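# Set the boxes upright side by side on the shelf

## Task

Place every box on the shelf standing upright, the boxes close together next to each other and about square to the shelf; a box squeezed or pushed by a hand or arm harder than carrying needs stops counting.

## Robot and tools

Robot: two arms in a scene frame. left_arm carries a five-finger left hand and sits on the +y side, base at (-0.053, +0.524, 0) m; right_arm carries a right hand, base at (+0.039, -0.398, 0) m. Frame origin is at table-top height midway between the arms, +z up, +x out over the table. Image sides do not match arm names. A camera stand stands behind the arms.

Hand point: a point fixed to each palm, 0.05 m in front of it and 0.15 m from the wrist flange along the fingers. Its +z runs along straight fingers, +y points out of the palm, +x runs across the palm away from the thumb on the right hand and toward the thumb on the left hand. Straight fingertips reach 0.06 to 0.07 m past the point. A wrist bracket on the little-finger side can strike things, and with fingers level the wrist may sit up to 0.11 m (palm down) or 0.23 m (palm up) under the point and hit the table first.

A row has 28 numbers, all in [-1, 1], always both arms: left_arm dx, dy, dz, rx, ry, rz, then left hand little, ring, middle, index, thumb_bend, thumb_turn, force_limit, speed; then the same 14 for right_arm. The six pose numbers are offsets, not poses: they are measured along scene-frame axes from that arm's Hand target as it was when the action or move began, with 1.0 equal to 0.6 m or 180 degrees; rx, ry, rz form one rotation vector turning about the Hand target position. Every row of an action counts from that same start, so repeating an offset moves the arm again. Six zeros re-request the current Hand target. The six motor numbers are absolute targets: -1 open/straight, +1 closed (thumb_turn +1 puts the thumb opposite the fingers). force_limit maps -1..+1 to about 0..10 N at the fingertip (0..15 N for thumb motors); speed rises from nearly 0 at -1 to full at +0.48 and stays full above. No value means no change: to keep a hand as is, resend the eight hand numbers of its last executed row; if none yet, send hand_measured plus hand_force_limit and hand_speed.

Tools:
- execute_actions(actions, cameras): actions is a list of actions; each action is up to 15 rows, one per 1/30 s step, 0.5 s total, a short table repeating its last row. Images come only for an empty list or when cameras names them (["all"] for all).
- move(target, speed, blend, stop_force, zero, blocking, cameras): target is one 28-number row or a list of up to 15 rows, all offsets from the same starting Hand targets. speed is path top speed in m/s, 0.002 to 3.6, default 0.25 (turning up to twice that in rad/s), one number or one per target. blend in m rounds corners of a list; 0 stops at each. stop_force in N, 3 to 120, ends an arm's path when its wrist sensor feels that much push against its motion; omit it when backing away from something being pressed, and do not rely on it when the hand turns. zero (default true) rezeros the sensor before the move. blocking=false returns after about 0.5 s and cannot be combined with stop_force. Paths cap at 10 s and ignore obstacles.
- wait(seconds 0 to 10); stop() brakes a running move; zoom_image(camera, region [x0, y0, x1, y1] pixels, at most 504 each way) on cam_head_left, cam_head_right or cam_high (each 896x504); show_instructions(); zero_wrist_force(arm: left_arm or right_arm); finished_scene(scene 1, optional).

Results give end_effector_position (m), end_effector_quat_wxyz and velocities in the scene frame, plus Hand target, the base from which next offsets count. The hand often stops short of it; send the leftover as an offset. hand_measured, hand_stopped_by (moving, target, force, stalled, fault) and hand_load_n list six values in motor order; a lost grip shows as load near 0. Wrist force and torque are in the hand's own axes, zeroed at scene start. A move adds a move: line (done, off_target, moving, held, fault) and limits (paced = pose clipped, held = steps withheld). Done means within 3 mm and 2 degrees, not contact-free.

Gripping: with the thumb turned in front, the hand holds things about 0.035 to 0.065 m thick. For a gentle grip on the boxes use a low force_limit and close at speed -0.94 or below; to loosen, send targets more open than hand_measured. Each motor locks on arrival or at its force limit.

Cautions: commanded orientation is clipped to 32 degrees from the measured one per step. A net force near 150 N or a wrist torque near 26.3 N m stops the arm for 10 s; overheated motors (MOTOR HOT at 70 °C, stop at 85 °C) stop it longer. Keep arms apart; any moderate hit or press between arms, or a hand gripping the other hand, can fail the task. A clearance check may hold commands that bring the arms close. Avoid paths passing near an arm's own base. Approach slowly, never aim far past a firm contact, do not slam, drop or release moving boxes, and never let anything leave the table. Loose objects may occasionally get nudged. End with the boxes resting untouched.

Each tool is called as name(argument=value, ...) on one line, values as JSON.

Reference images:

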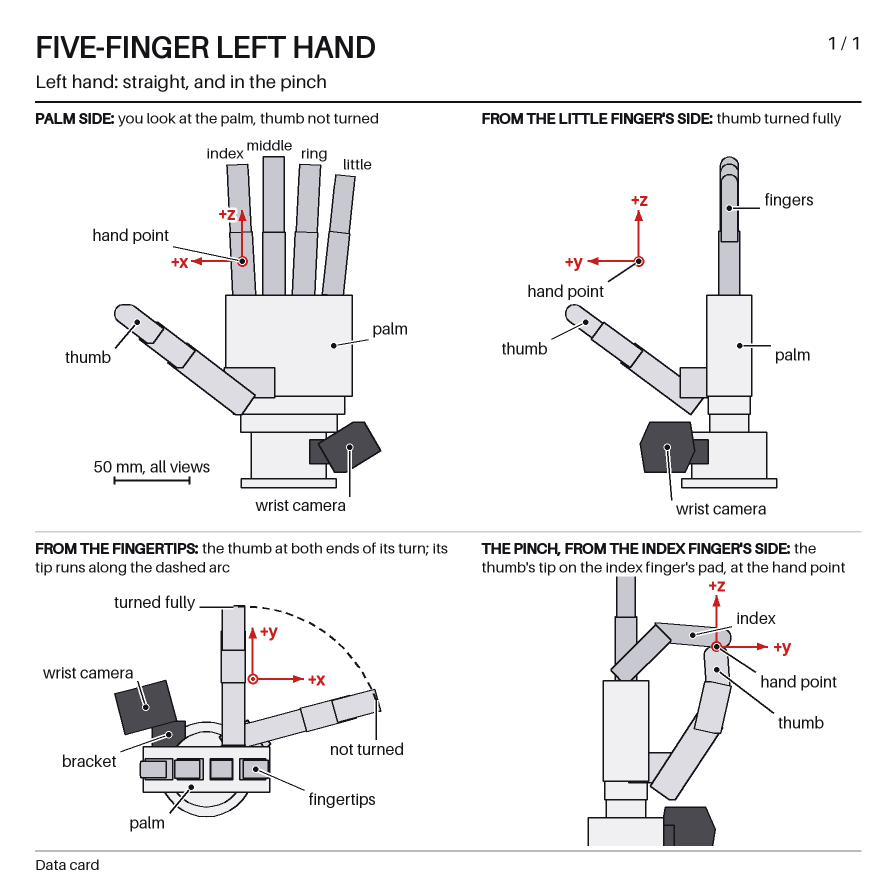

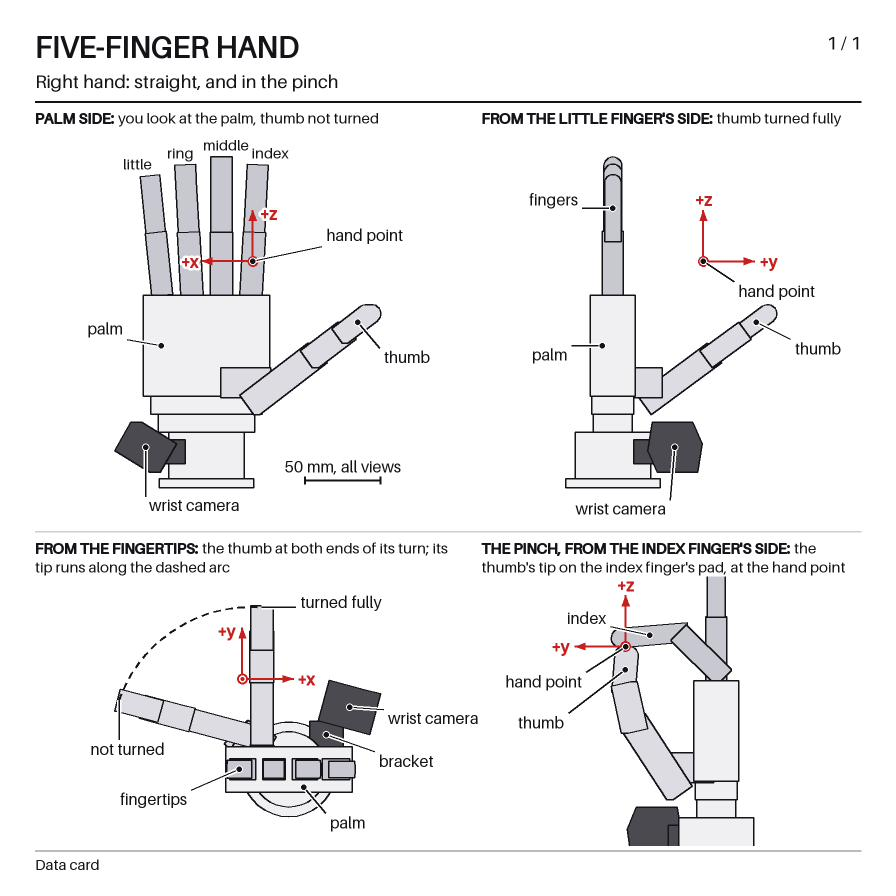

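## Session

execute_actions(actions=[])

Scene clock: 0.00 s.
left_arm: end_effector_position=(+0.8063, +0.5883, +0.1067) hand_measured=(-1.000, -1.000, -1.000, -1.000, -1.000, -1.000) hand_load_n=(+0.0, +0.0, +0.0, +0.0, +0.0, +0.0) hand_stopped_by=(target, target, target, target, target, target) hand_force_limit=0.00 hand_speed=-0.80 end_effector_quat_wxyz=(+0.677, -0.702, +0.222, -0.021) | right_arm: end_effector_position=(+0.5505, +0.0419, +0.1777) hand_measured=(-1.000, -1.000, -1.000, -1.000, -1.000, -1.000) hand_load_n=(+0.0, +0.5, +0.0, +0.0, +0.0, +0.0) hand_stopped_by=(target, target, target, target, target, target) hand_force_limit=0.00 hand_speed=-0.80 end_effector_quat_wxyz=(-0.343, +0.150, +0.915, +0.152)
Joint positions: left_arm=[3.122 -2.847 -0.285 2.856 -2.829 3.155] | right_arm=[0.304 -0.544 0.721 1.971 1.031 -1.157]
Joint velocities: within noise
Joint torques (N m): no reading
Wrist force (N): no reading
Wrist torque (N m): no reading
Wrist force, peak (N): no reading
Hand target: left_arm +0.8063, +0.5883, +0.1067; +0.677, -0.702, +0.222, -0.021 | right_arm +0.5505, +0.0419, +0.1777; -0.343, +0.150, +0.915, +0.152

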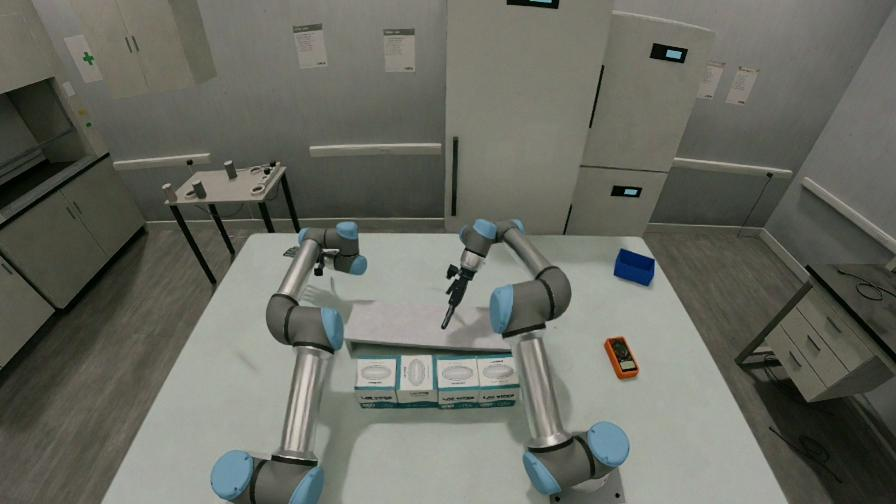

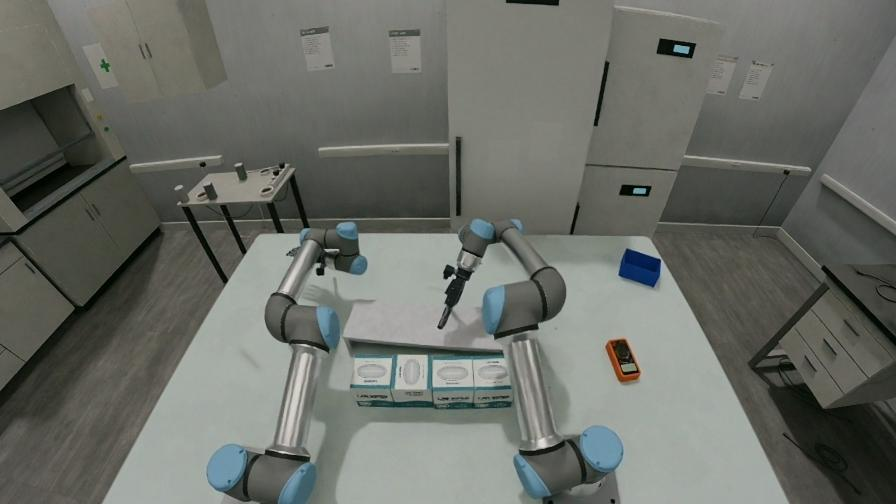

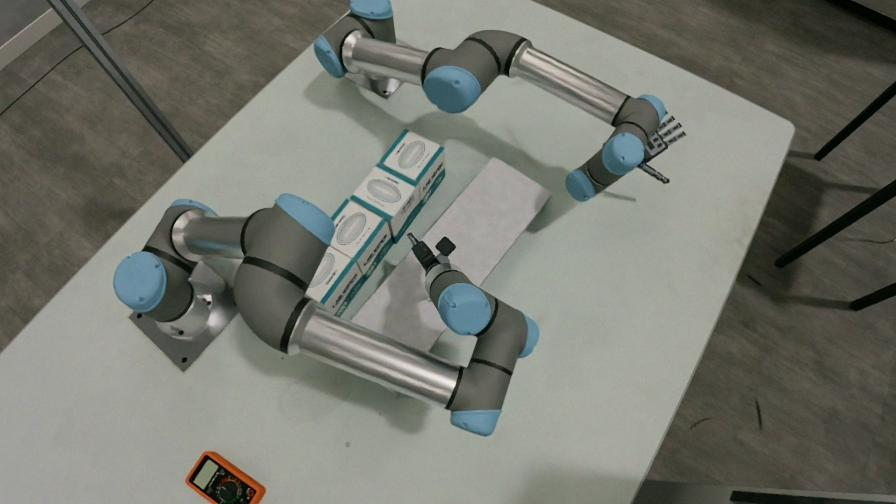

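zoom_image(camera="cam_head_left", region=[320, 270, 560, 430])

zoom_image(camera="cam_high", region=[280, 110, 560, 370])

zoom_image(camera="cam_head_right", region=[320, 270, 560, 430])

Scaled by 2.100 from the camera's 896x504 image, which has a finer 1280x720 frame.

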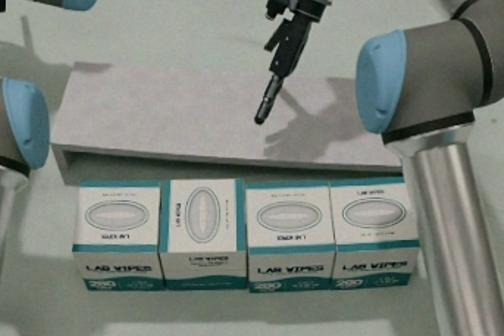

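Scaled by 1.800 from the camera's 896x504 image, which has a finer 1280x720 frame.

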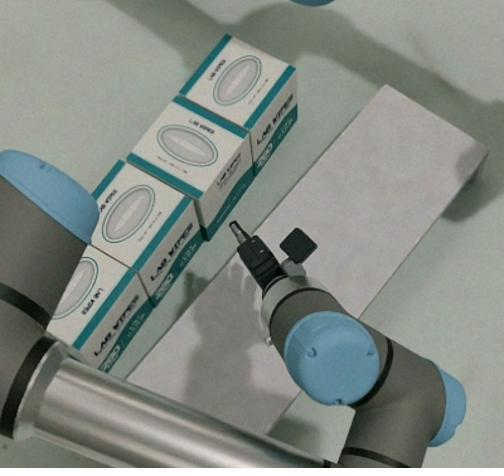

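Scaled by 2.100 from the camera's 896x504 image, which has a finer 1280x720 frame.

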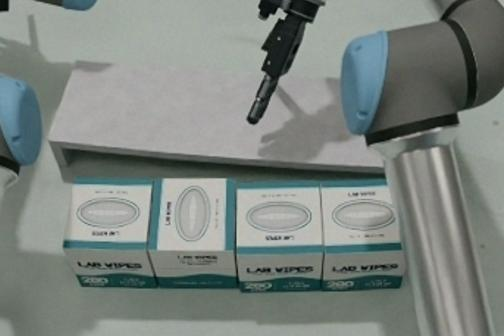

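move(target=[-0.594, -0.2305, 0.405, -0.4796, 0.0149, 0.1573, -1, -1, -1, -1, -1, -1, 0, -0.8, -0.1675, -0.4865, 0.287, -0.0996, -0.2247, 0.0983, -1, -1, -1, -1, -1, -1, 0, -0.8], speed=0.3, cameras=["all"])

Scene clock: 82.40 s.
left_arm: end_effector_position=(+0.4500, +0.4501, +0.3497) hand_measured=(-1.000, -1.000, -1.000, -1.000, -1.000, -1.000) hand_load_n=(+0.0, +0.0, +0.0, +0.0, +0.0, +0.0) hand_stopped_by=(target, target, target, target, target, target) hand_force_limit=0.00 hand_speed=-0.80 end_effector_quat_wxyz=(+0.000, +1.000, +0.000, +0.000) | right_arm: end_effector_position=(+0.4500, -0.2500, +0.3498) hand_measured=(-1.000, -1.000, -1.000, -1.000, -1.000, -1.000) hand_load_n=(+0.0, +0.0, +0.0, +0.0, +0.0, +0.0) hand_stopped_by=(target, target, target, target, target, target) hand_force_limit=0.00 hand_speed=-0.80 end_effector_quat_wxyz=(+0.000, +0.000, +1.000, +0.000)
Joint positions: left_arm=[3.416 -1.966 -1.06 1.456 -1.57 1.829] | right_arm=[-0.069 -1.395 1.346 1.62 1.572 -1.691]
Joint torques (N m): left_arm=[4.39 47.56 14.47 -3.08 2.38 -2.77] | right_arm=[-0.74 -30.45 -25.51 4.38 -1.8 -1.39]
Wrist force (N): left_arm=[0.5 -0.6 2.1] | right_arm=[0.2 -0.2 -0.3]
Wrist torque (N m): left_arm=[-0.29 -0.14 -0.07] | right_arm=[-0.05 0.04 0.08]
Wrist force, peak (N): left_arm=[0.6 -0.8 2.1] | right_arm=[0.8 -1.1 -0.7]
Hand target: left_arm +0.4499, +0.4500, +0.3497; +0.000, +1.000, +0.000, +0.000 | right_arm +0.4500, -0.2500, +0.3499; +0.000, +0.000, +1.000, +0.000
Off the commanded pose: left_arm 0.000 m, 0 deg | right_arm 0.000 m, 0 deg.
move: done

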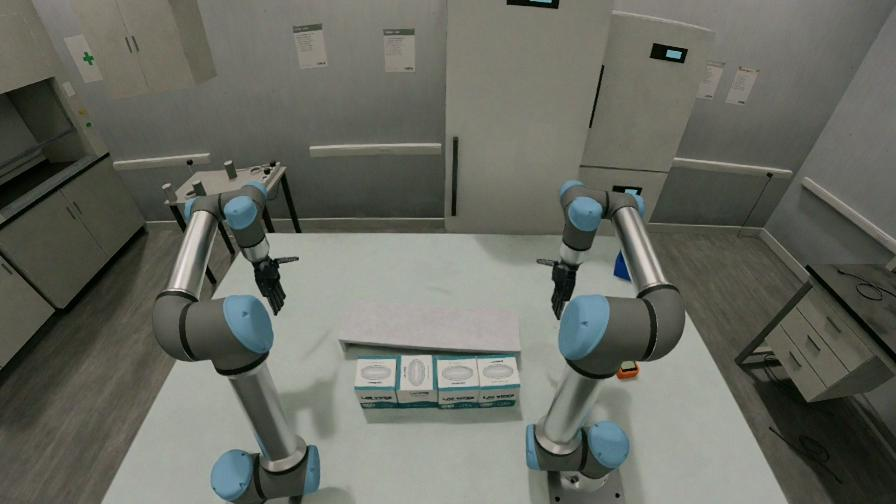

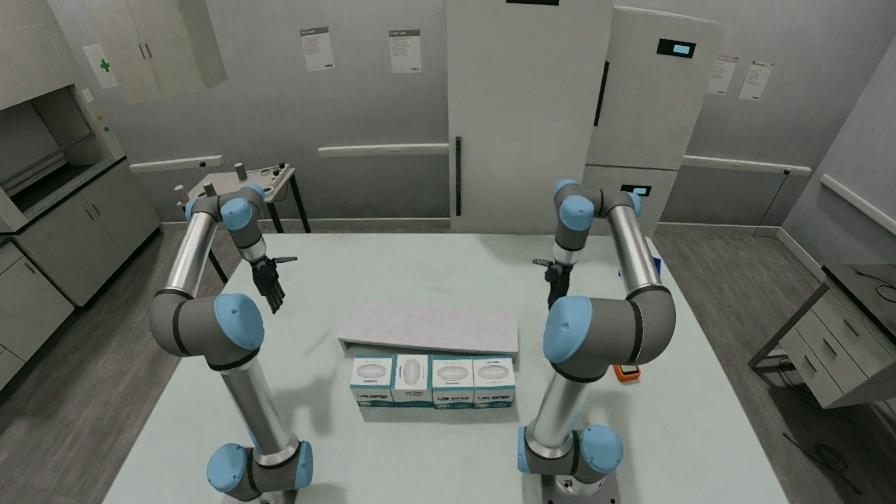

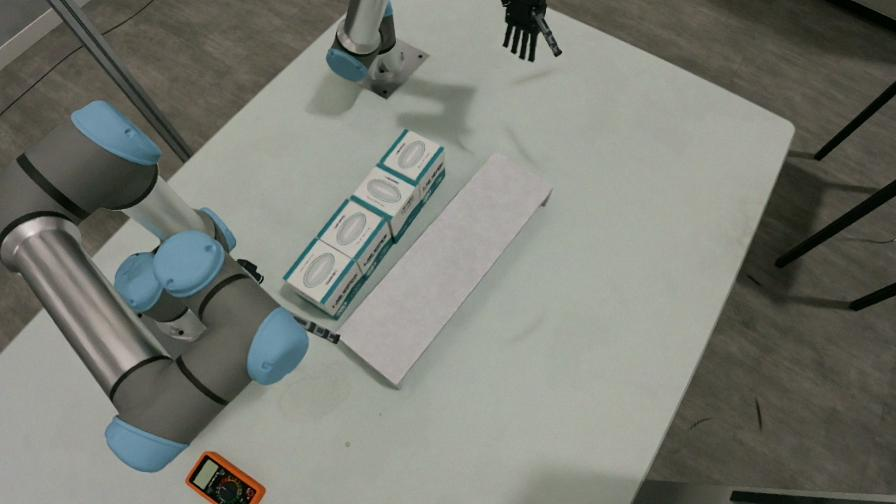

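zoom_image(camera="cam_high", region=[260, 110, 580, 400])

zoom_image(camera="cam_head_left", region=[320, 290, 540, 430])

zoom_image(camera="cam_head_right", region=[320, 290, 540, 430])

zoom_image(camera="cam_high", region=[460, 0, 600, 80])

zoom_image(camera="cam_head_left", region=[220, 230, 620, 330])

zoom_image(camera="cam_head_right", region=[220, 230, 620, 330])

Scaled by 1.575 from the camera's 896x504 image, which has a finer 1280x720 frame.

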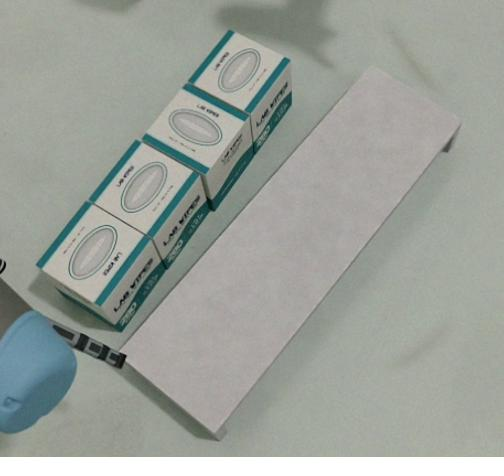

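Scaled by 2.291 from the camera's 896x504 image, which has a finer 1280x720 frame.

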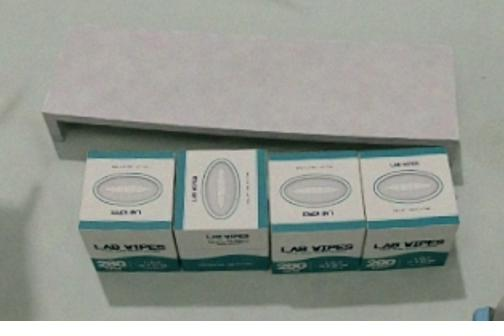

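Scaled by 2.291 from the camera's 896x504 image, which has a finer 1280x720 frame.

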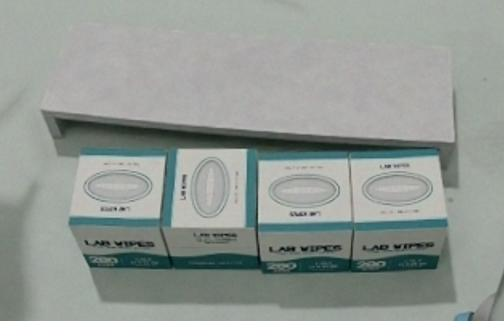

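Scaled by 3.600 from the camera's 896x504 image, which has a finer 1280x720 frame.

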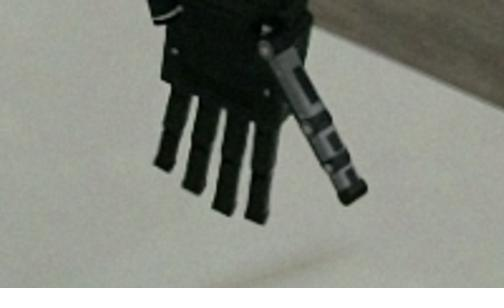

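Scaled by 1.260 from the camera's 896x504 image, which has a finer 1280x720 frame.

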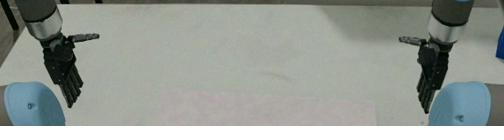

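Scaled by 1.260 from the camera's 896x504 image, which has a finer 1280x720 frame.

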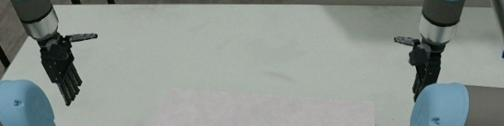

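move(target=[-0.1333, -0.1333, -0.25, 0,0,0, -1, -1, -1, -1, -1, -1, 0, -0.8, -0.1333, -0.1667, -0.25, 0,0,0, -1, -1, -1, -1, -1, -1, 0, -0.8], speed=0.3, cameras=["all"])

zoom_image(camera="cam_high", region=[220, 100, 540, 380])

zoom_image(camera="cam_head_left", region=[260, 250, 600, 450])

zoom_image(camera="cam_head_right", region=[260, 250, 600, 450])

Scene clock: 111.97 s.
left_arm: end_effector_position=(+0.3700, +0.3701, +0.1998) hand_measured=(-1.000, -1.000, -1.000, -1.000, -1.000, -1.000) hand_load_n=(+0.0, +0.0, +0.0, +0.0, -0.5, +0.0) hand_stopped_by=(target, target, target, target, target, target) hand_force_limit=0.00 hand_speed=-0.80 end_effector_quat_wxyz=(+0.000, +1.000, +0.000, +0.000) | right_arm: end_effector_position=(+0.3700, -0.3500, +0.1999) hand_measured=(-1.000, -1.000, -1.000, -1.000, -1.000, -1.000) hand_load_n=(+0.0, +0.0, +0.0, +0.0, +0.0, +0.0) hand_stopped_by=(target, target, target, target, target, target) hand_force_limit=0.00 hand_speed=-0.80 end_effector_quat_wxyz=(+0.000, +0.000, +1.000, +0.000) end_effector_velocity=(+0.000, -0.001, +0.000) end_effector_angular_velocity=(-0.003, -0.003, +0.002)
Joint positions: left_arm=[3.261 -1.828 -1.634 1.891 -1.57 1.674] | right_arm=[-0.448 -1.568 1.926 1.213 1.571 -2.07]
Joint velocities: left_arm=[within noise] | right_arm=[-0.003 -0.001 0.001 -0.003 0.001 -0.005]
Joint torques (N m): left_arm=[-3.37 20.68 3.72 -1.19 1.23 -0.21] | right_arm=[-13.2 -10.48 -7.55 0.31 2.59 -2.53]
Wrist force (N): left_arm=[0.6 -1.3 1.2] | right_arm=[0.4 -0.4 -0.1]
Wrist torque (N m): left_arm=[-0.40 -0.16 -0.04] | right_arm=[-0.09 0.03 0.10]
Wrist force, peak (N): left_arm=[-0.8 0.2 3.1] | right_arm=[1.0 -1.4 1.5]
Hand target: left_arm +0.3700, +0.3701, +0.1997; +0.000, +1.000, +0.000, +0.000 | right_arm +0.3700, -0.3500, +0.1999; +0.000, +0.000, +1.000, +0.000
Off the commanded pose: left_arm 0.000 m, 0 deg | right_arm 0.000 m, 0 deg.
move: done

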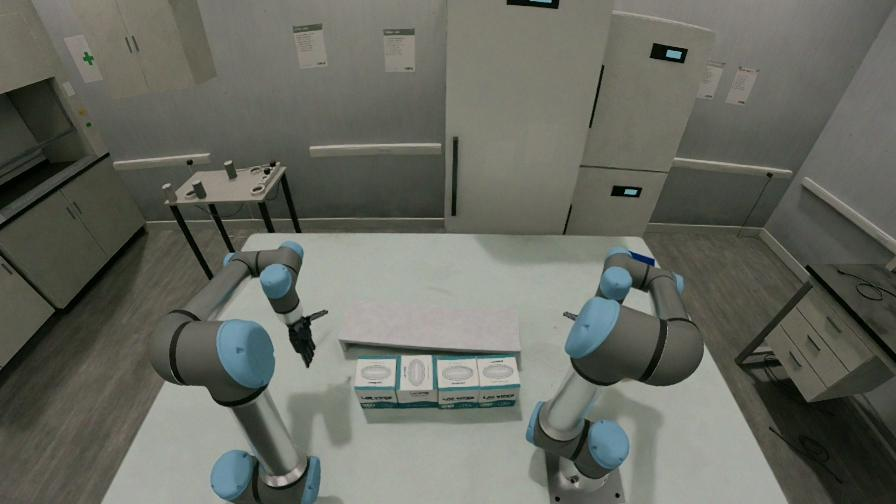

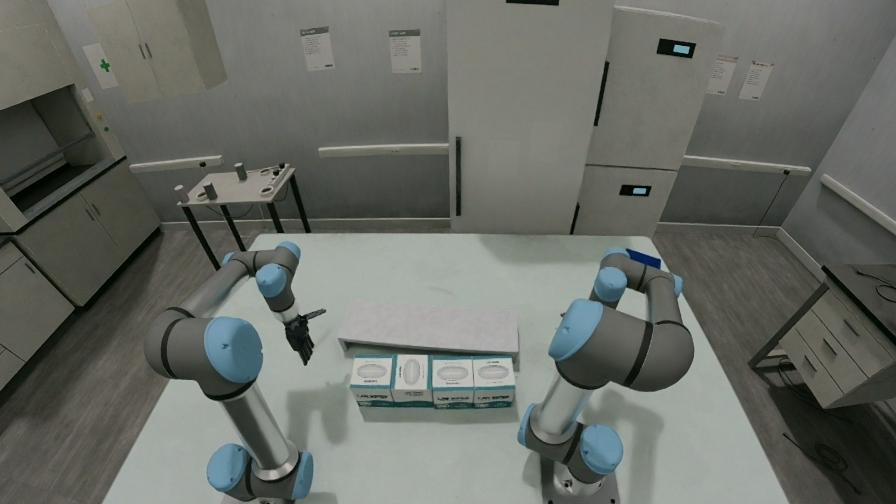

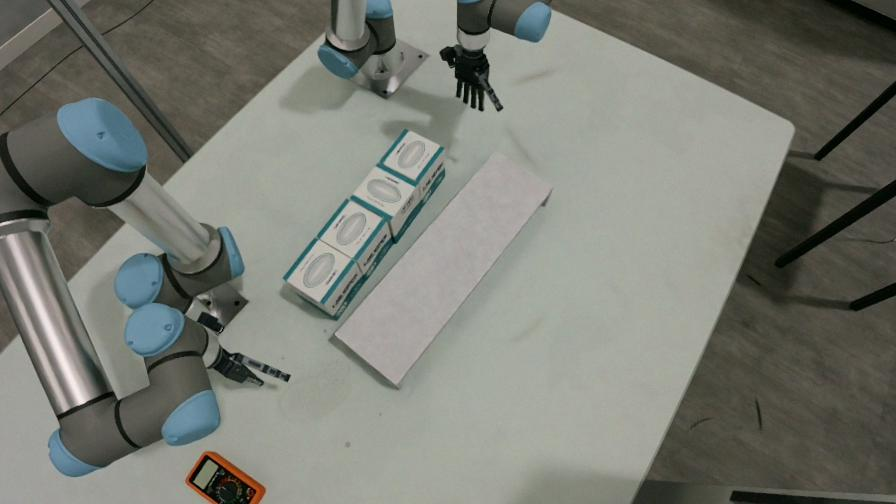

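Scaled by 1.575 from the camera's 896x504 image, which has a finer 1280x720 frame.

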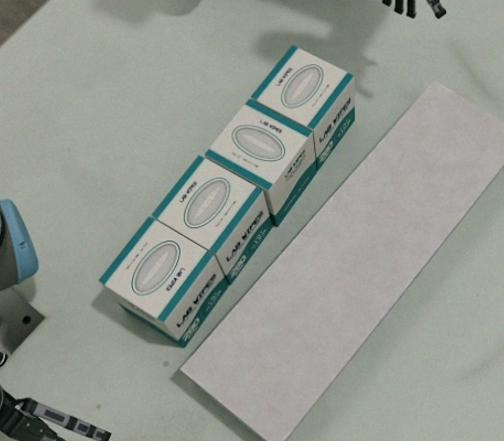

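Scaled by 1.482 from the camera's 896x504 image, which has a finer 1280x720 frame.

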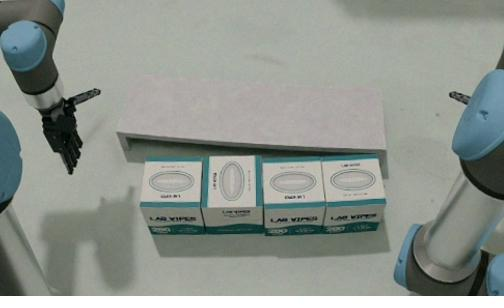

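Scaled by 1.482 from the camera's 896x504 image, which has a finer 1280x720 frame.

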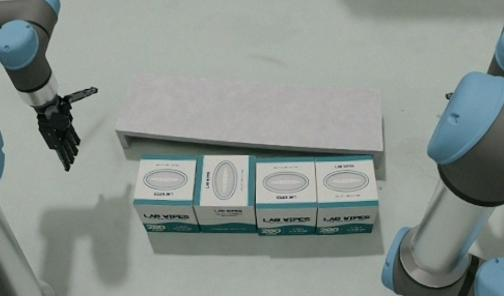

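zoom_image(camera="cam_high", region=[430, 40, 530, 120])

zoom_image(camera="cam_high", region=[200, 320, 300, 400])

zoom_image(camera="cam_head_left", region=[270, 300, 350, 380])

zoom_image(camera="cam_head_right", region=[270, 300, 350, 380])

Scaled by 5.040 from the camera's 896x504 image, which has a finer 1280x720 frame.

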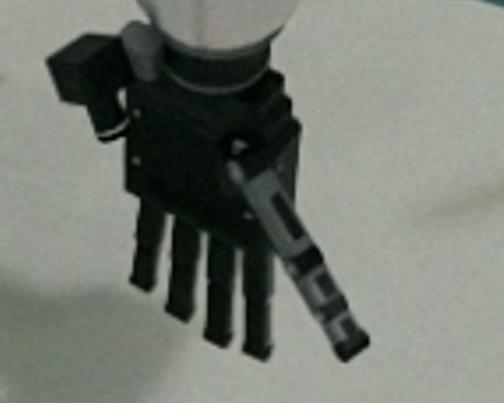

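Scaled by 5.040 from the camera's 896x504 image, which has a finer 1280x720 frame.

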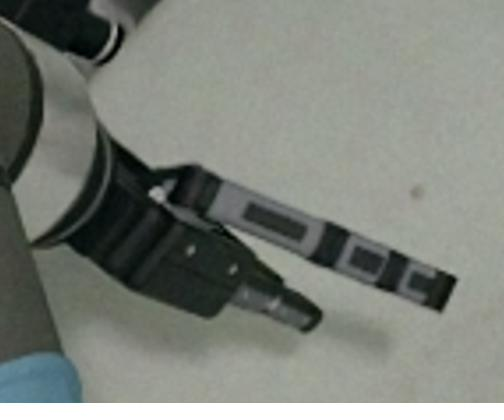

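Scaled by 6.300 from the camera's 896x504 image, which has a finer 1280x720 frame.

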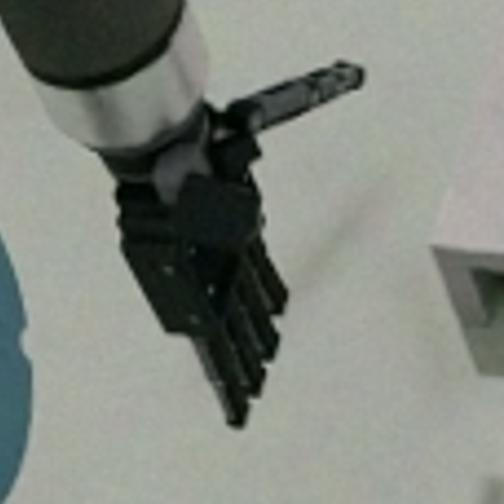

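Scaled by 6.300 from the camera's 896x504 image, which has a finer 1280x720 frame.

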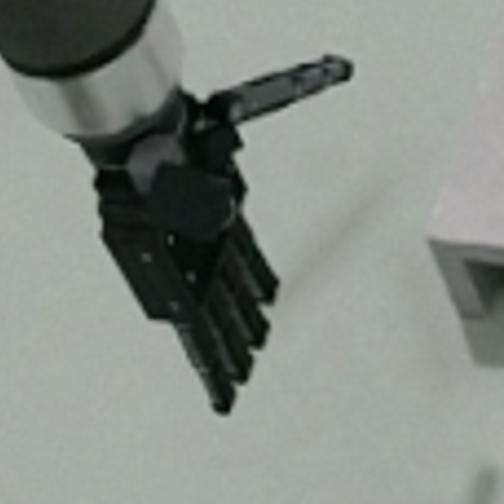

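zoom_image(camera="cam_high", region=[360, 120, 460, 200])

zoom_image(camera="cam_high", region=[270, 240, 370, 330])

zoom_image(camera="cam_high", region=[340, 170, 440, 250])

zoom_image(camera="cam_high", region=[310, 180, 410, 280])

zoom_image(camera="cam_high", region=[480, 140, 580, 220])

zoom_image(camera="cam_high", region=[320, 320, 420, 400])

Scaled by 5.040 from the camera's 896x504 image, which has a finer 1280x720 frame.

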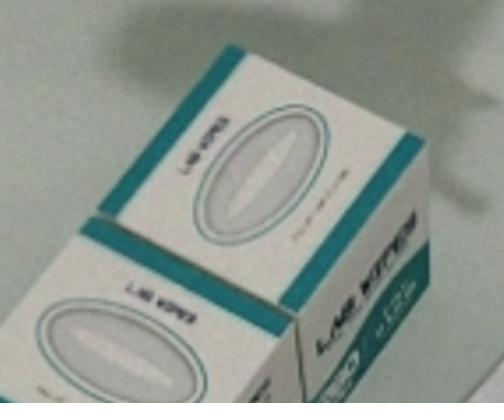

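Scaled by 5.040 from the camera's 896x504 image, which has a finer 1280x720 frame.

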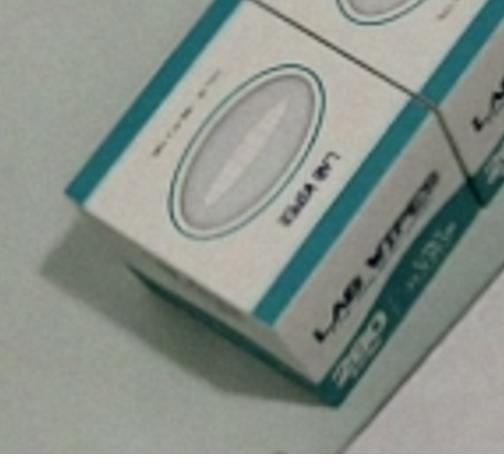

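Scaled by 5.040 from the camera's 896x504 image, which has a finer 1280x720 frame.

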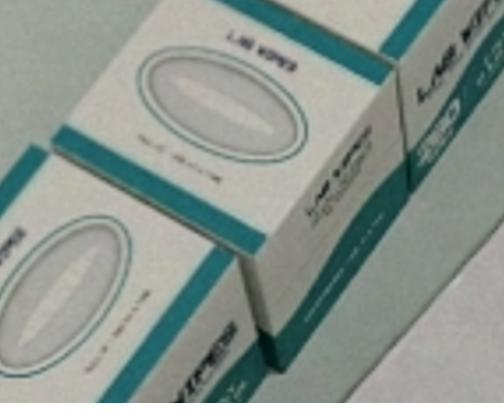

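Scaled by 5.040 from the camera's 896x504 image, which has a finer 1280x720 frame.

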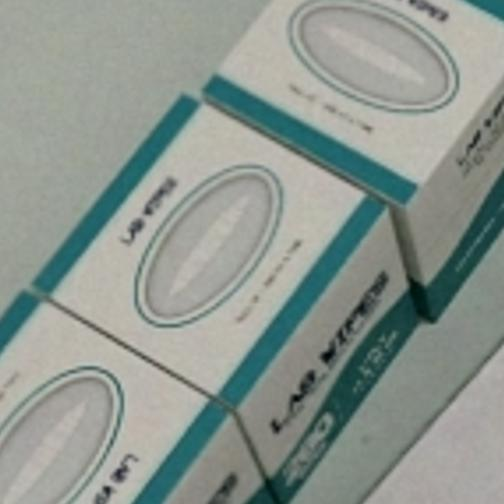

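Scaled by 5.040 from the camera's 896x504 image, which has a finer 1280x720 frame.

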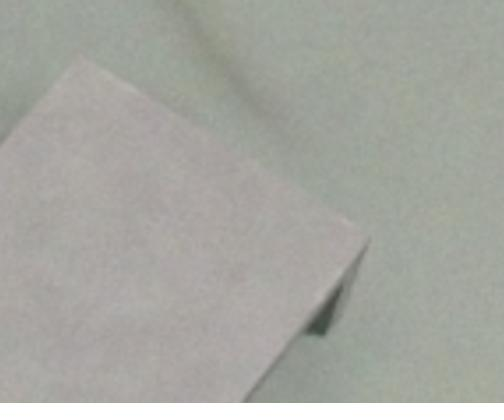

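Scaled by 5.040 from the camera's 896x504 image, which has a finer 1280x720 frame.

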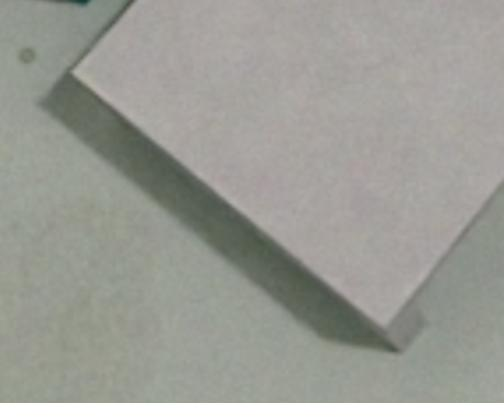

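move(target=[[0, 0.2, 0.2, 0,0,0, -1, -1, -1, -1, -1, -1, 0, -0.8, 0.1333, 0, 0.4167, 0,0,0, -1, -1, -1, -1, -1, -1, 0, -0.8],[0, 0.3, 0.3, 0,0,0, -1, -1, -1, -1, -1, -1, 0, -0.8, 0.1333, 0.5, 0.4167, 0.5,0,0, -1, -1, -1, -1, -1, -1, 0, -0.8]], speed=0.35, blend=0.03)

Scene clock: 374.73 s.
left_arm: end_effector_position=(+0.3700, +0.5501, +0.3797) hand_measured=(-1.000, -1.000, -1.000, -1.000, -1.000, -1.000) hand_load_n=(+0.0, +0.0, +0.0, +0.0, -0.5, +0.0) hand_stopped_by=(target, target, target, target, target, target) hand_force_limit=0.00 hand_speed=-0.80 end_effector_quat_wxyz=(+0.000, +1.000, +0.000, +0.000) | right_arm: end_effector_position=(+0.4499, -0.0500, +0.4499) hand_measured=(-1.000, -1.000, -1.000, -1.000, -1.000, -1.000) hand_load_n=(+0.0, +0.0, +0.0, +0.0, +0.0, +0.0) hand_stopped_by=(target, target, target, target, target, target) hand_force_limit=0.00 hand_speed=-0.80 end_effector_quat_wxyz=(+0.000, +0.000, +0.708, +0.707)
Joint positions: left_arm=[3.714 -1.784 -1.224 1.438 -1.57 2.126] | right_arm=[-0.043 -1.331 2.144 2.312 0.094 -3.126]
Joint torques (N m): left_arm=[-9.12 39.77 5.79 -0.93 -1.27 -2.7] | right_arm=[10.52 -16.06 -21.47 0.47 -2.34 -0.37]
Wrist force (N): left_arm=[0.0 -0.5 1.9] | right_arm=[-0.6 -0.4 -1.1]
Wrist torque (N m): left_arm=[-0.27 -0.08 -0.10] | right_arm=[0.12 0.07 0.13]
Wrist force, peak (N): left_arm=[1.2 -1.4 1.8] | right_arm=[-0.2 -0.9 -2.4]
Hand target: left_arm +0.3700, +0.5501, +0.3797; +0.000, +1.000, +0.000, +0.000 | right_arm +0.4500, -0.0500, +0.4499; +0.000, +0.000, +0.707, +0.707
Off the commanded pose: left_arm 0.000 m, 0 deg | right_arm 0.000 m, 0 deg.
move: done

move(target=[0, 0, 0, 0,0,0, -1, -1, -1, -1, -1, -1, 0, -0.8, 0,0,0, 0,0,-0.0297, -1, -1, -1, -1, -1, -1, 0, -0.8], speed=0.3)

move(target=[0, 0, 0, 0,0,0, -1, -1, -1, -1, -1, -1, 0, -0.8, 0,0,0, 0.0465,0.498,0, -1, -1, -1, -1, -1, -1, 0, -0.8], speed=0.3)

Scene clock: 383.17 s.
left_arm: end_effector_position=(+0.3699, +0.5501, +0.3797) hand_measured=(-1.000, -1.000, -1.000, -1.000, -1.000, -1.000) hand_load_n=(+0.0, +0.0, +0.0, +0.0, +0.0, +0.0) hand_stopped_by=(target, target, target, target, target, target) hand_force_limit=0.00 hand_speed=-0.80 end_effector_quat_wxyz=(+0.000, +1.000, +0.000, +0.000) | right_arm: end_effector_position=(+0.4499, -0.0500, +0.4499) hand_measured=(-1.000, -1.000, -1.000, -1.000, -1.000, -1.000) hand_load_n=(+0.0, +0.0, +0.0, +0.0, +0.0, +0.0) hand_stopped_by=(target, target, target, target, target, target) hand_force_limit=0.00 hand_speed=-0.80 end_effector_quat_wxyz=(+0.033, +0.033, +0.706, +0.706)
Joint positions: left_arm=[3.714 -1.784 -1.224 1.438 -1.57 2.126] | right_arm=[-0.038 -1.373 2.202 2.29 -0.004 -3.12]
Joint torques (N m): left_arm=[-8.74 39.86 5.84 -0.93 0.03 -2.58] | right_arm=[-7.65 -20.04 -17.57 1.95 1.14 -2.67]
Wrist force (N): left_arm=[0.2 -0.5 1.9] | right_arm=[-0.5 -0.3 -1.5]
Wrist torque (N m): left_arm=[-0.25 -0.10 -0.10] | right_arm=[0.17 0.06 0.35]
Wrist force, peak (N): left_arm=[0.3 -0.8 2.3] | right_arm=[-0.8 -0.6 -1.5]
Hand target: left_arm +0.3700, +0.5501, +0.3797; +0.000, +1.000, +0.000, +0.000 | right_arm +0.4500, -0.0500, +0.4499; +0.033, +0.033, +0.707, +0.706
Off the commanded pose: left_arm 0.000 m, 0 deg | right_arm 0.000 m, 0 deg.
move: done

Scene clock: 386.30 s.
left_arm: end_effector_position=(+0.3699, +0.5501, +0.3797) hand_measured=(-1.000, -1.000, -1.000, -1.000, -1.000, -1.000) hand_load_n=(+0.0, +0.0, +0.0, +0.0, +0.0, +0.0) hand_stopped_by=(target, target, target, target, target, target) hand_force_limit=0.00 hand_speed=-0.80 end_effector_quat_wxyz=(+0.000, +1.000, +0.000, +0.000) | right_arm: end_effector_position=(+0.4499, -0.0501, +0.4500) hand_measured=(-1.000, -1.000, -1.000, -1.000, -1.000, -1.000) hand_load_n=(+0.0, +0.0, +0.0, +0.0, +0.5, +0.0) hand_stopped_by=(target, target, target, target, target, target) hand_force_limit=0.00 hand_speed=-0.80 end_effector_quat_wxyz=(+0.476, -0.523, -0.477, -0.522)
Joint positions: left_arm=[3.714 -1.784 -1.224 1.438 -1.57 2.126] | right_arm=[-0.038 -1.748 2.246 3.141 -0.003 -2.069]
Joint torques (N m): left_arm=[-9.75 39.55 5.71 -1.06 1.04 -2.48] | right_arm=[-11.11 -4.55 -9.7 -2.21 -1.7 2.39]
Wrist force (N): left_arm=[0.3 -0.4 1.8] | right_arm=[-0.7 0.1 -0.5]
Wrist torque (N m): left_arm=[-0.25 -0.12 -0.08] | right_arm=[0.13 0.05 0.01]
Wrist force, peak (N): left_arm=[0.5 -0.6 2.3] | right_arm=[-0.9 -0.7 -1.5]
Hand target: left_arm +0.3700, +0.5501, +0.3797; +0.000, +1.000, +0.000, +0.000 | right_arm +0.4500, -0.0500, +0.4499; -0.477, +0.523, +0.476, +0.522
Off the commanded pose: left_arm 0.000 m, 0 deg | right_arm 0.000 m, 0 deg.
move: done

move(target=[0, 0, 0, 0,0,0, -1, -1, -1, -1, -1, -1, 0, -0.8, 0,0,0, 0.051,0.548,0, -1, -1, -1, -1, -1, -1, 0, -0.8], speed=0.35)

move(target=[0, 0, 0, 0,0,0, -1, -1, -1, -1, -1, -1, 0, -0.8, 0,0,0, 0.051,0.548,0, -1, -1, -1, -1, -1, -1, 0, -0.8], speed=0.35)

Scene clock: 392.07 s.
left_arm: end_effector_position=(+0.3700, +0.5501, +0.3797) hand_measured=(-1.000, -1.000, -1.000, -1.000, -1.000, -1.000) hand_load_n=(+0.0, +0.0, +0.0, +0.0, +0.0, +0.0) hand_stopped_by=(target, target, target, target, target, target) hand_force_limit=0.00 hand_speed=-0.80 end_effector_quat_wxyz=(+0.000, +1.000, +0.000, +0.000) | right_arm: end_effector_position=(+0.4500, -0.0503, +0.4499) hand_measured=(-1.000, -1.000, -1.000, -1.000, -1.000, -1.000) hand_load_n=(+0.0, +0.0, +0.0, +0.0, +0.0, -0.5) hand_stopped_by=(target, target, target, target, target, target) hand_force_limit=0.00 hand_speed=-0.80 end_effector_quat_wxyz=(+0.707, -0.702, +0.088, +0.024)
Joint positions: left_arm=[3.714 -1.784 -1.224 1.438 -1.57 2.126] | right_arm=[-0.039 -1.684 1.993 4.002 0 -1.011]
Joint torques (N m): left_arm=[-9.12 39.46 5.59 -1.12 2.05 -2.14] | right_arm=[-11.72 -23.14 -11.56 -2.22 -1.11 1.7]
Wrist force (N): left_arm=[-0.1 -0.6 1.9] | right_arm=[-0.3 0.1 -0.3]
Wrist torque (N m): left_arm=[-0.29 -0.07 -0.10] | right_arm=[0.11 0.09 0.17]
Wrist force, peak (N): left_arm=[0.3 -0.7 2.3] | right_arm=[-1.1 0.1 -0.5]
Hand target: left_arm +0.3700, +0.5501, +0.3797; +0.000, +1.000, +0.000, +0.000 | right_arm +0.4500, -0.0500, +0.4499; +0.707, -0.701, +0.089, +0.023
Off the commanded pose: left_arm 0.000 m, 0 deg | right_arm 0.000 m, 0 deg.
move: done

Scene clock: 395.07 s.
left_arm: end_effector_position=(+0.3700, +0.5501, +0.3797) hand_measured=(-1.000, -1.000, -1.000, -1.000, -1.000, -1.000) hand_load_n=(+0.0, +0.0, +0.0, +0.0, -0.5, +0.0) hand_stopped_by=(target, target, target, target, target, target) hand_force_limit=0.00 hand_speed=-0.80 end_effector_quat_wxyz=(+0.000, +1.000, +0.000, +0.000) | right_arm: end_effector_position=(+0.4499, -0.0503, +0.4499) hand_measured=(-1.000, -1.000, -1.000, -1.000, -1.000, -1.000) hand_load_n=(+0.0, +0.0, +0.0, +0.0, +0.0, +0.0) hand_stopped_by=(target, target, target, target, target, target) hand_force_limit=0.00 hand_speed=-0.80 end_effector_quat_wxyz=(+0.441, -0.388, +0.590, +0.554)
Joint positions: left_arm=[3.714 -1.784 -1.224 1.438 -1.57 2.126] | right_arm=[-0.039 -1.643 2.022 4.744 0.001 -0.094]
Joint torques (N m): left_arm=[-8.26 38.75 5.68 -1.09 2.15 -2.02] | right_arm=[-12.09 -11.63 -28.79 -0.31 -1.11 -0.75]
Wrist force (N): left_arm=[0.2 -0.8 1.8] | right_arm=[-0.4 -0.7 -1.4]
Wrist torque (N m): left_arm=[-0.29 -0.12 -0.08] | right_arm=[0.12 0.12 0.40]
Wrist force, peak (N): left_arm=[0.4 -0.7 2.4] | right_arm=[-0.4 -0.8 -1.6]
Hand target: left_arm +0.3700, +0.5501, +0.3797; +0.000, +1.000, +0.000, +0.000 | right_arm +0.4500, -0.0500, +0.4499; +0.441, -0.388, +0.591, +0.553
Off the commanded pose: left_arm 0.000 m, 0 deg | right_arm 0.000 m, 0 deg.
move: done

move(target=[0, 0, 0, 0,0,0, -1, -1, -1, -1, -1, -1, 0, -0.8, 0,0,0, -0.498,0.0465,0, -1, -1, -1, -1, -1, -1, 0, -0.8], speed=0.35)

Scene clock: 402.77 s.
left_arm: end_effector_position=(+0.3700, +0.5501, +0.3797) hand_measured=(-1.000, -1.000, -1.000, -1.000, -1.000, -1.000) hand_load_n=(+0.0, +0.5, +0.0, +0.0, +0.0, +0.0) hand_stopped_by=(target, target, target, target, target, target) hand_force_limit=0.00 hand_speed=-0.80 end_effector_quat_wxyz=(+0.000, +1.000, +0.000, +0.000) | right_arm: end_effector_position=(+0.4500, -0.0500, +0.4499) hand_measured=(-1.000, -1.000, -1.000, -1.000, -1.000, -1.000) hand_load_n=(+0.0, +0.0, +0.0, +0.0, +0.0, +0.0) hand_stopped_by=(target, target, target, target, target, target) hand_force_limit=0.00 hand_speed=-0.80 end_effector_quat_wxyz=(+0.000, -0.548, +0.836, +0.000) end_effector_velocity=(+0.001, -0.001, +0.001) end_effector_angular_velocity=(-0.005, -0.002, +0.000)
Joint positions: left_arm=[3.714 -1.784 -1.224 1.438 -1.57 2.126] | right_arm=[0.381 -1.452 1.153 5.011 -1.571 0.74]
Joint velocities: left_arm=[within noise] | right_arm=[0 0.001 -0.004 0.002 -0.005 0]
Joint torques (N m): left_arm=[-8.42 38.96 5.63 -0.9 2.08 -1.61] | right_arm=[4.72 -20.58 -29.46 -0.95 -2.43 -0.29]
Wrist force (N): left_arm=[0.4 -0.7 2.0] | right_arm=[0.4 -0.1 -0.2]
Wrist torque (N m): left_arm=[-0.29 -0.14 -0.07] | right_arm=[-0.04 0.00 0.31]
Wrist force, peak (N): left_arm=[0.4 -0.6 2.2] | right_arm=[-0.4 -0.8 -1.8]
Hand target: left_arm +0.3700, +0.5501, +0.3797; +0.000, +1.000, +0.000, +0.000 | right_arm +0.4500, -0.0500, +0.4499; +0.000, -0.548, +0.836, +0.000
Off the commanded pose: left_arm 0.000 m, 0 deg | right_arm 0.000 m, 0 deg.
move: done

move(target=[0.1333, -0.667, 0.117, -0.5,0,0, -1, -1, -1, -1, -1, -1, 0, -0.8, 0,-0.5,0, 0,0,0, -1, -1, -1, -1, -1, -1, 0, -0.8], speed=0.35)

Scene clock: 410.77 s.
left_arm: end_effector_position=(+0.4499, +0.1495, +0.4499) hand_measured=(-1.000, -1.000, -1.000, -1.000, -1.000, -1.000) hand_load_n=(+0.0, +0.0, +0.0, +0.0, +0.0, +0.0) hand_stopped_by=(target, target, target, target, target, target) hand_force_limit=0.00 hand_speed=-0.80 end_effector_quat_wxyz=(+0.704, +0.710, +0.004, +0.004) | right_arm: end_effector_position=(+0.4499, -0.3500, +0.4499) hand_measured=(-1.000, -1.000, -1.000, -1.000, -1.000, -1.000) hand_load_n=(+0.0, +0.0, +0.0, +0.0, +0.0, +0.0) hand_stopped_by=(target, target, target, target, target, target) hand_force_limit=0.00 hand_speed=-0.80 end_effector_quat_wxyz=(+0.000, -0.548, +0.836, +0.000)
Joint positions: left_arm=[3.178 -2.08 -1.638 1.338 -0.012 2.381] | right_arm=[-0.256 -1.668 1.372 5.009 -1.571 0.103]
Joint torques (N m): left_arm=[-9.28 41.26 31.66 -1.91 3.69 -0.96] | right_arm=[-8.4 -10.4 -28.79 -3.68 0.48 -2.1]
Wrist force (N): left_arm=[0.1 -2.2 -0.3] | right_arm=[0.5 -0.1 -0.3]
Wrist torque (N m): left_arm=[-0.19 -0.12 0.07] | right_arm=[-0.04 0.01 0.08]
Wrist force, peak (N): left_arm=[0.6 -3.0 1.4] | right_arm=[1.3 -0.6 -0.2]
Hand target: left_arm +0.4499, +0.1499, +0.4499; +0.707, +0.707, +0.000, +0.000 | right_arm +0.4500, -0.3500, +0.4499; +0.000, -0.548, +0.836, +0.000
Off the commanded pose: left_arm 0.000 m, 1 deg | right_arm 0.000 m, 0 deg.
move: done

move(target=[0, 0, 0, -0.0113,0.61,0, -1, -1, -1, -1, -1, -1, 0, -0.8, 0,0,0, 0,0,0, -1, -1, -1, -1, -1, -1, 0, -0.8], speed=0.4)

move(target=[0, 0, 0, -0.0113,0.61,0, -1, -1, -1, -1, -1, -1, 0, -0.8, 0,0,0, 0,0,0, -1, -1, -1, -1, -1, -1, 0, -0.8], speed=0.4)

move(target=[0, 0, 0, -0.0113,0.61,0, -1, -1, -1, -1, -1, -1, 0, -0.8, 0,0,0, 0,0,0, -1, -1, -1, -1, -1, -1, 0, -0.8], speed=0.4)

Scene clock: 421.37 s.
left_arm: end_effector_position=(+0.4499, +0.1499, +0.4499) hand_measured=(-1.000, -1.000, -1.000, -1.000, -1.000, -1.000) hand_load_n=(+0.0, +0.0, +0.0, +0.0, +0.5, +0.0) hand_stopped_by=(target, target, target, target, target, target) hand_force_limit=0.00 hand_speed=-0.80 end_effector_quat_wxyz=(+0.413, +0.400, +0.583, -0.574) end_effector_velocity=(+0.000, +0.000, -0.001) end_effector_angular_velocity=(+0.000, +0.007, +0.000) | right_arm: end_effector_position=(+0.4500, -0.3500, +0.4499) hand_measured=(-1.000, -1.000, -1.000, -1.000, -1.000, -1.000) hand_load_n=(+0.0, +0.0, +0.0, +0.0, +0.0, +0.0) hand_stopped_by=(target, target, target, target, target, target) hand_force_limit=0.00 hand_speed=-0.80 end_effector_quat_wxyz=(+0.000, -0.548, +0.836, +0.000)
Joint positions: left_arm=[3.177 -1.768 -1.845 0.305 0.003 1.392] | right_arm=[-0.256 -1.668 1.372 5.009 -1.571 0.103]
Joint velocities: left_arm=[0.001 0 -0.001 -0.005 -0.001 -0.001] | right_arm=[within noise]
Joint torques (N m): left_arm=[7.55 23.87 28.49 -1.21 2.11 1.76] | right_arm=[-10.94 -9.82 -28.83 -4.5 -2.19 -2.22]
Wrist force (N): left_arm=[0.7 -0.9 0.5] | right_arm=[0.5 -0.2 -0.1]
Wrist torque (N m): left_arm=[-0.15 -0.08 0.33] | right_arm=[-0.06 0.00 0.08]
Wrist force, peak (N): left_arm=[0.4 -3.1 0.2] | right_arm=[0.6 -0.1 -0.4]
Hand target: left_arm +0.4499, +0.1499, +0.4499; +0.417, +0.396, +0.579, -0.578 | right_arm +0.4500, -0.3500, +0.4499; +0.000, -0.548, +0.836, +0.000
Off the commanded pose: left_arm 0.000 m, 1 deg | right_arm 0.000 m, 0 deg.
move: done

Scene clock: 424.43 s.
left_arm: end_effector_position=(+0.4500, +0.1501, +0.4498) hand_measured=(-1.000, -1.000, -1.000, -1.000, -1.000, -1.000) hand_load_n=(+0.0, +0.0, +0.0, +0.0, +0.0, -0.5) hand_stopped_by=(target, target, target, target, target, target) hand_force_limit=0.00 hand_speed=-0.80 end_effector_quat_wxyz=(-0.228, -0.251, +0.667, -0.664) | right_arm: end_effector_position=(+0.4500, -0.3500, +0.4499) hand_measured=(-1.000, -1.000, -1.000, -1.000, -1.000, -1.000) hand_load_n=(+0.0, +0.0, +0.0, +0.0, +0.0, +0.0) hand_stopped_by=(target, target, target, target, target, target) hand_force_limit=0.00 hand_speed=-0.80 end_effector_quat_wxyz=(+0.000, -0.548, +0.836, +0.000)
Joint positions: left_arm=[3.178 -1.827 -1.698 -0.622 0.017 0.314] | right_arm=[-0.256 -1.668 1.372 5.009 -1.571 0.103]
Joint torques (N m): left_arm=[10.9 41.35 8.13 0.81 -1.05 2.42] | right_arm=[-9.98 -9.81 -30.48 -4.23 -2.11 -2.03]
Wrist force (N): left_arm=[-0.7 0.5 0.4] | right_arm=[0.5 -0.1 -0.1]
Wrist torque (N m): left_arm=[0.07 0.01 -0.27] | right_arm=[-0.04 0.00 0.09]
Wrist force, peak (N): left_arm=[1.1 -1.0 0.2] | right_arm=[0.6 -0.3 -0.4]
Hand target: left_arm +0.4499, +0.1499, +0.4499; -0.227, -0.252, +0.665, -0.665 | right_arm +0.4500, -0.3500, +0.4499; +0.000, -0.548, +0.836, +0.000
Off the commanded pose: left_arm 0.000 m, 0 deg | right_arm 0.000 m, 0 deg.
move: done

Scene clock: 427.60 s.
left_arm: end_effector_position=(+0.4500, +0.1494, +0.4501) hand_measured=(-1.000, -1.000, -1.000, -1.000, -1.000, -1.000) hand_load_n=(+0.0, +0.0, +0.0, +0.0, +0.0, +0.0) hand_stopped_by=(target, target, target, target, target, target) hand_force_limit=0.00 hand_speed=-0.80 end_effector_quat_wxyz=(+0.677, +0.688, -0.183, +0.190) | right_arm: end_effector_position=(+0.4500, -0.3500, +0.4499) hand_measured=(-1.000, -1.000, -1.000, -1.000, -1.000, -1.000) hand_load_n=(+0.0, +0.0, +0.0, +0.0, +0.0, +0.0) hand_stopped_by=(target, target, target, target, target, target) hand_force_limit=0.00 hand_speed=-0.80 end_effector_quat_wxyz=(+0.000, -0.548, +0.836, +0.000)
Joint positions: left_arm=[3.178 -1.692 -1.865 -1.572 0.013 -0.62] | right_arm=[-0.256 -1.668 1.372 5.009 -1.571 0.103]
Joint torques (N m): left_arm=[-9.03 18.4 9.24 2.39 0.85 -2.18] | right_arm=[-9.04 -10.66 -27.92 -4.22 -1.96 -2.04]
Wrist force (N): left_arm=[-0.3 -1.9 -0.1] | right_arm=[0.4 -0.2 -0.2]
Wrist torque (N m): left_arm=[-0.17 -0.05 -0.11] | right_arm=[-0.06 0.01 0.07]
Wrist force, peak (N): left_arm=[-0.7 -2.3 -0.2] | right_arm=[0.6 -0.3 -0.4]
Hand target: left_arm +0.4499, +0.1499, +0.4499; +0.679, +0.685, -0.186, +0.186 | right_arm +0.4500, -0.3500, +0.4499; +0.000, -0.548, +0.836, +0.000
Off the commanded pose: left_arm 0.000 m, 1 deg | right_arm 0.000 m, 0 deg.
move: done

move(target=[0, 0, 0, 0.5,0.009,0, -1, -1, -1, -1, -1, -1, 0, -0.8, 0,0,0, 0,0,0, -1, -1, -1, -1, -1, -1, 0, -0.8], speed=0.4)

Scene clock: 432.93 s.
left_arm: end_effector_position=(+0.4499, +0.1498, +0.4499) hand_measured=(-1.000, -1.000, -1.000, -1.000, -1.000, -1.000) hand_load_n=(+0.0, +0.0, +0.0, +0.0, +0.0, +0.0) hand_stopped_by=(target, target, target, target, target, target) hand_force_limit=0.00 hand_speed=-0.80 end_effector_quat_wxyz=(-0.002, +0.967, -0.255, -0.009) end_effector_velocity=(-0.001, +0.001, -0.001) end_effector_angular_velocity=(+0.006, +0.003, -0.002) | right_arm: end_effector_position=(+0.4500, -0.3500, +0.4499) hand_measured=(-1.000, -1.000, -1.000, -1.000, -1.000, -1.000) hand_load_n=(+0.0, -0.5, +0.0, +0.0, -0.5, +0.0) hand_stopped_by=(target, target, target, target, target, target) hand_force_limit=0.00 hand_speed=-0.80 end_effector_quat_wxyz=(+0.000, -0.548, +0.836, +0.000)
Joint positions: left_arm=[2.84 -1.836 -0.969 -1.925 1.574 -1.374] | right_arm=[-0.256 -1.668 1.372 5.009 -1.571 0.103]
Joint velocities: left_arm=[-0.001 0 0 -0.004 0.005 0.001] | right_arm=[within noise]
Joint torques (N m): left_arm=[-3.33 32.16 34 0.92 2.49 0.03] | right_arm=[-8.44 -10.45 -29.47 -4.26 -2.04 -1.79]
Wrist force (N): left_arm=[0.1 -0.7 1.9] | right_arm=[0.5 -0.1 -0.2]
Wrist torque (N m): left_arm=[-0.29 -0.04 -0.09] | right_arm=[-0.04 0.00 0.08]
Wrist force, peak (N): left_arm=[-1.0 -2.5 -0.2] | right_arm=[0.6 -0.5 -0.3]
Hand target: left_arm +0.4499, +0.1499, +0.4499; -0.002, +0.967, -0.255, -0.009 | right_arm +0.4500, -0.3500, +0.4499; +0.000, -0.548, +0.836, +0.000
Off the commanded pose: left_arm 0.000 m, 0 deg | right_arm 0.000 m, 0 deg.
move: done


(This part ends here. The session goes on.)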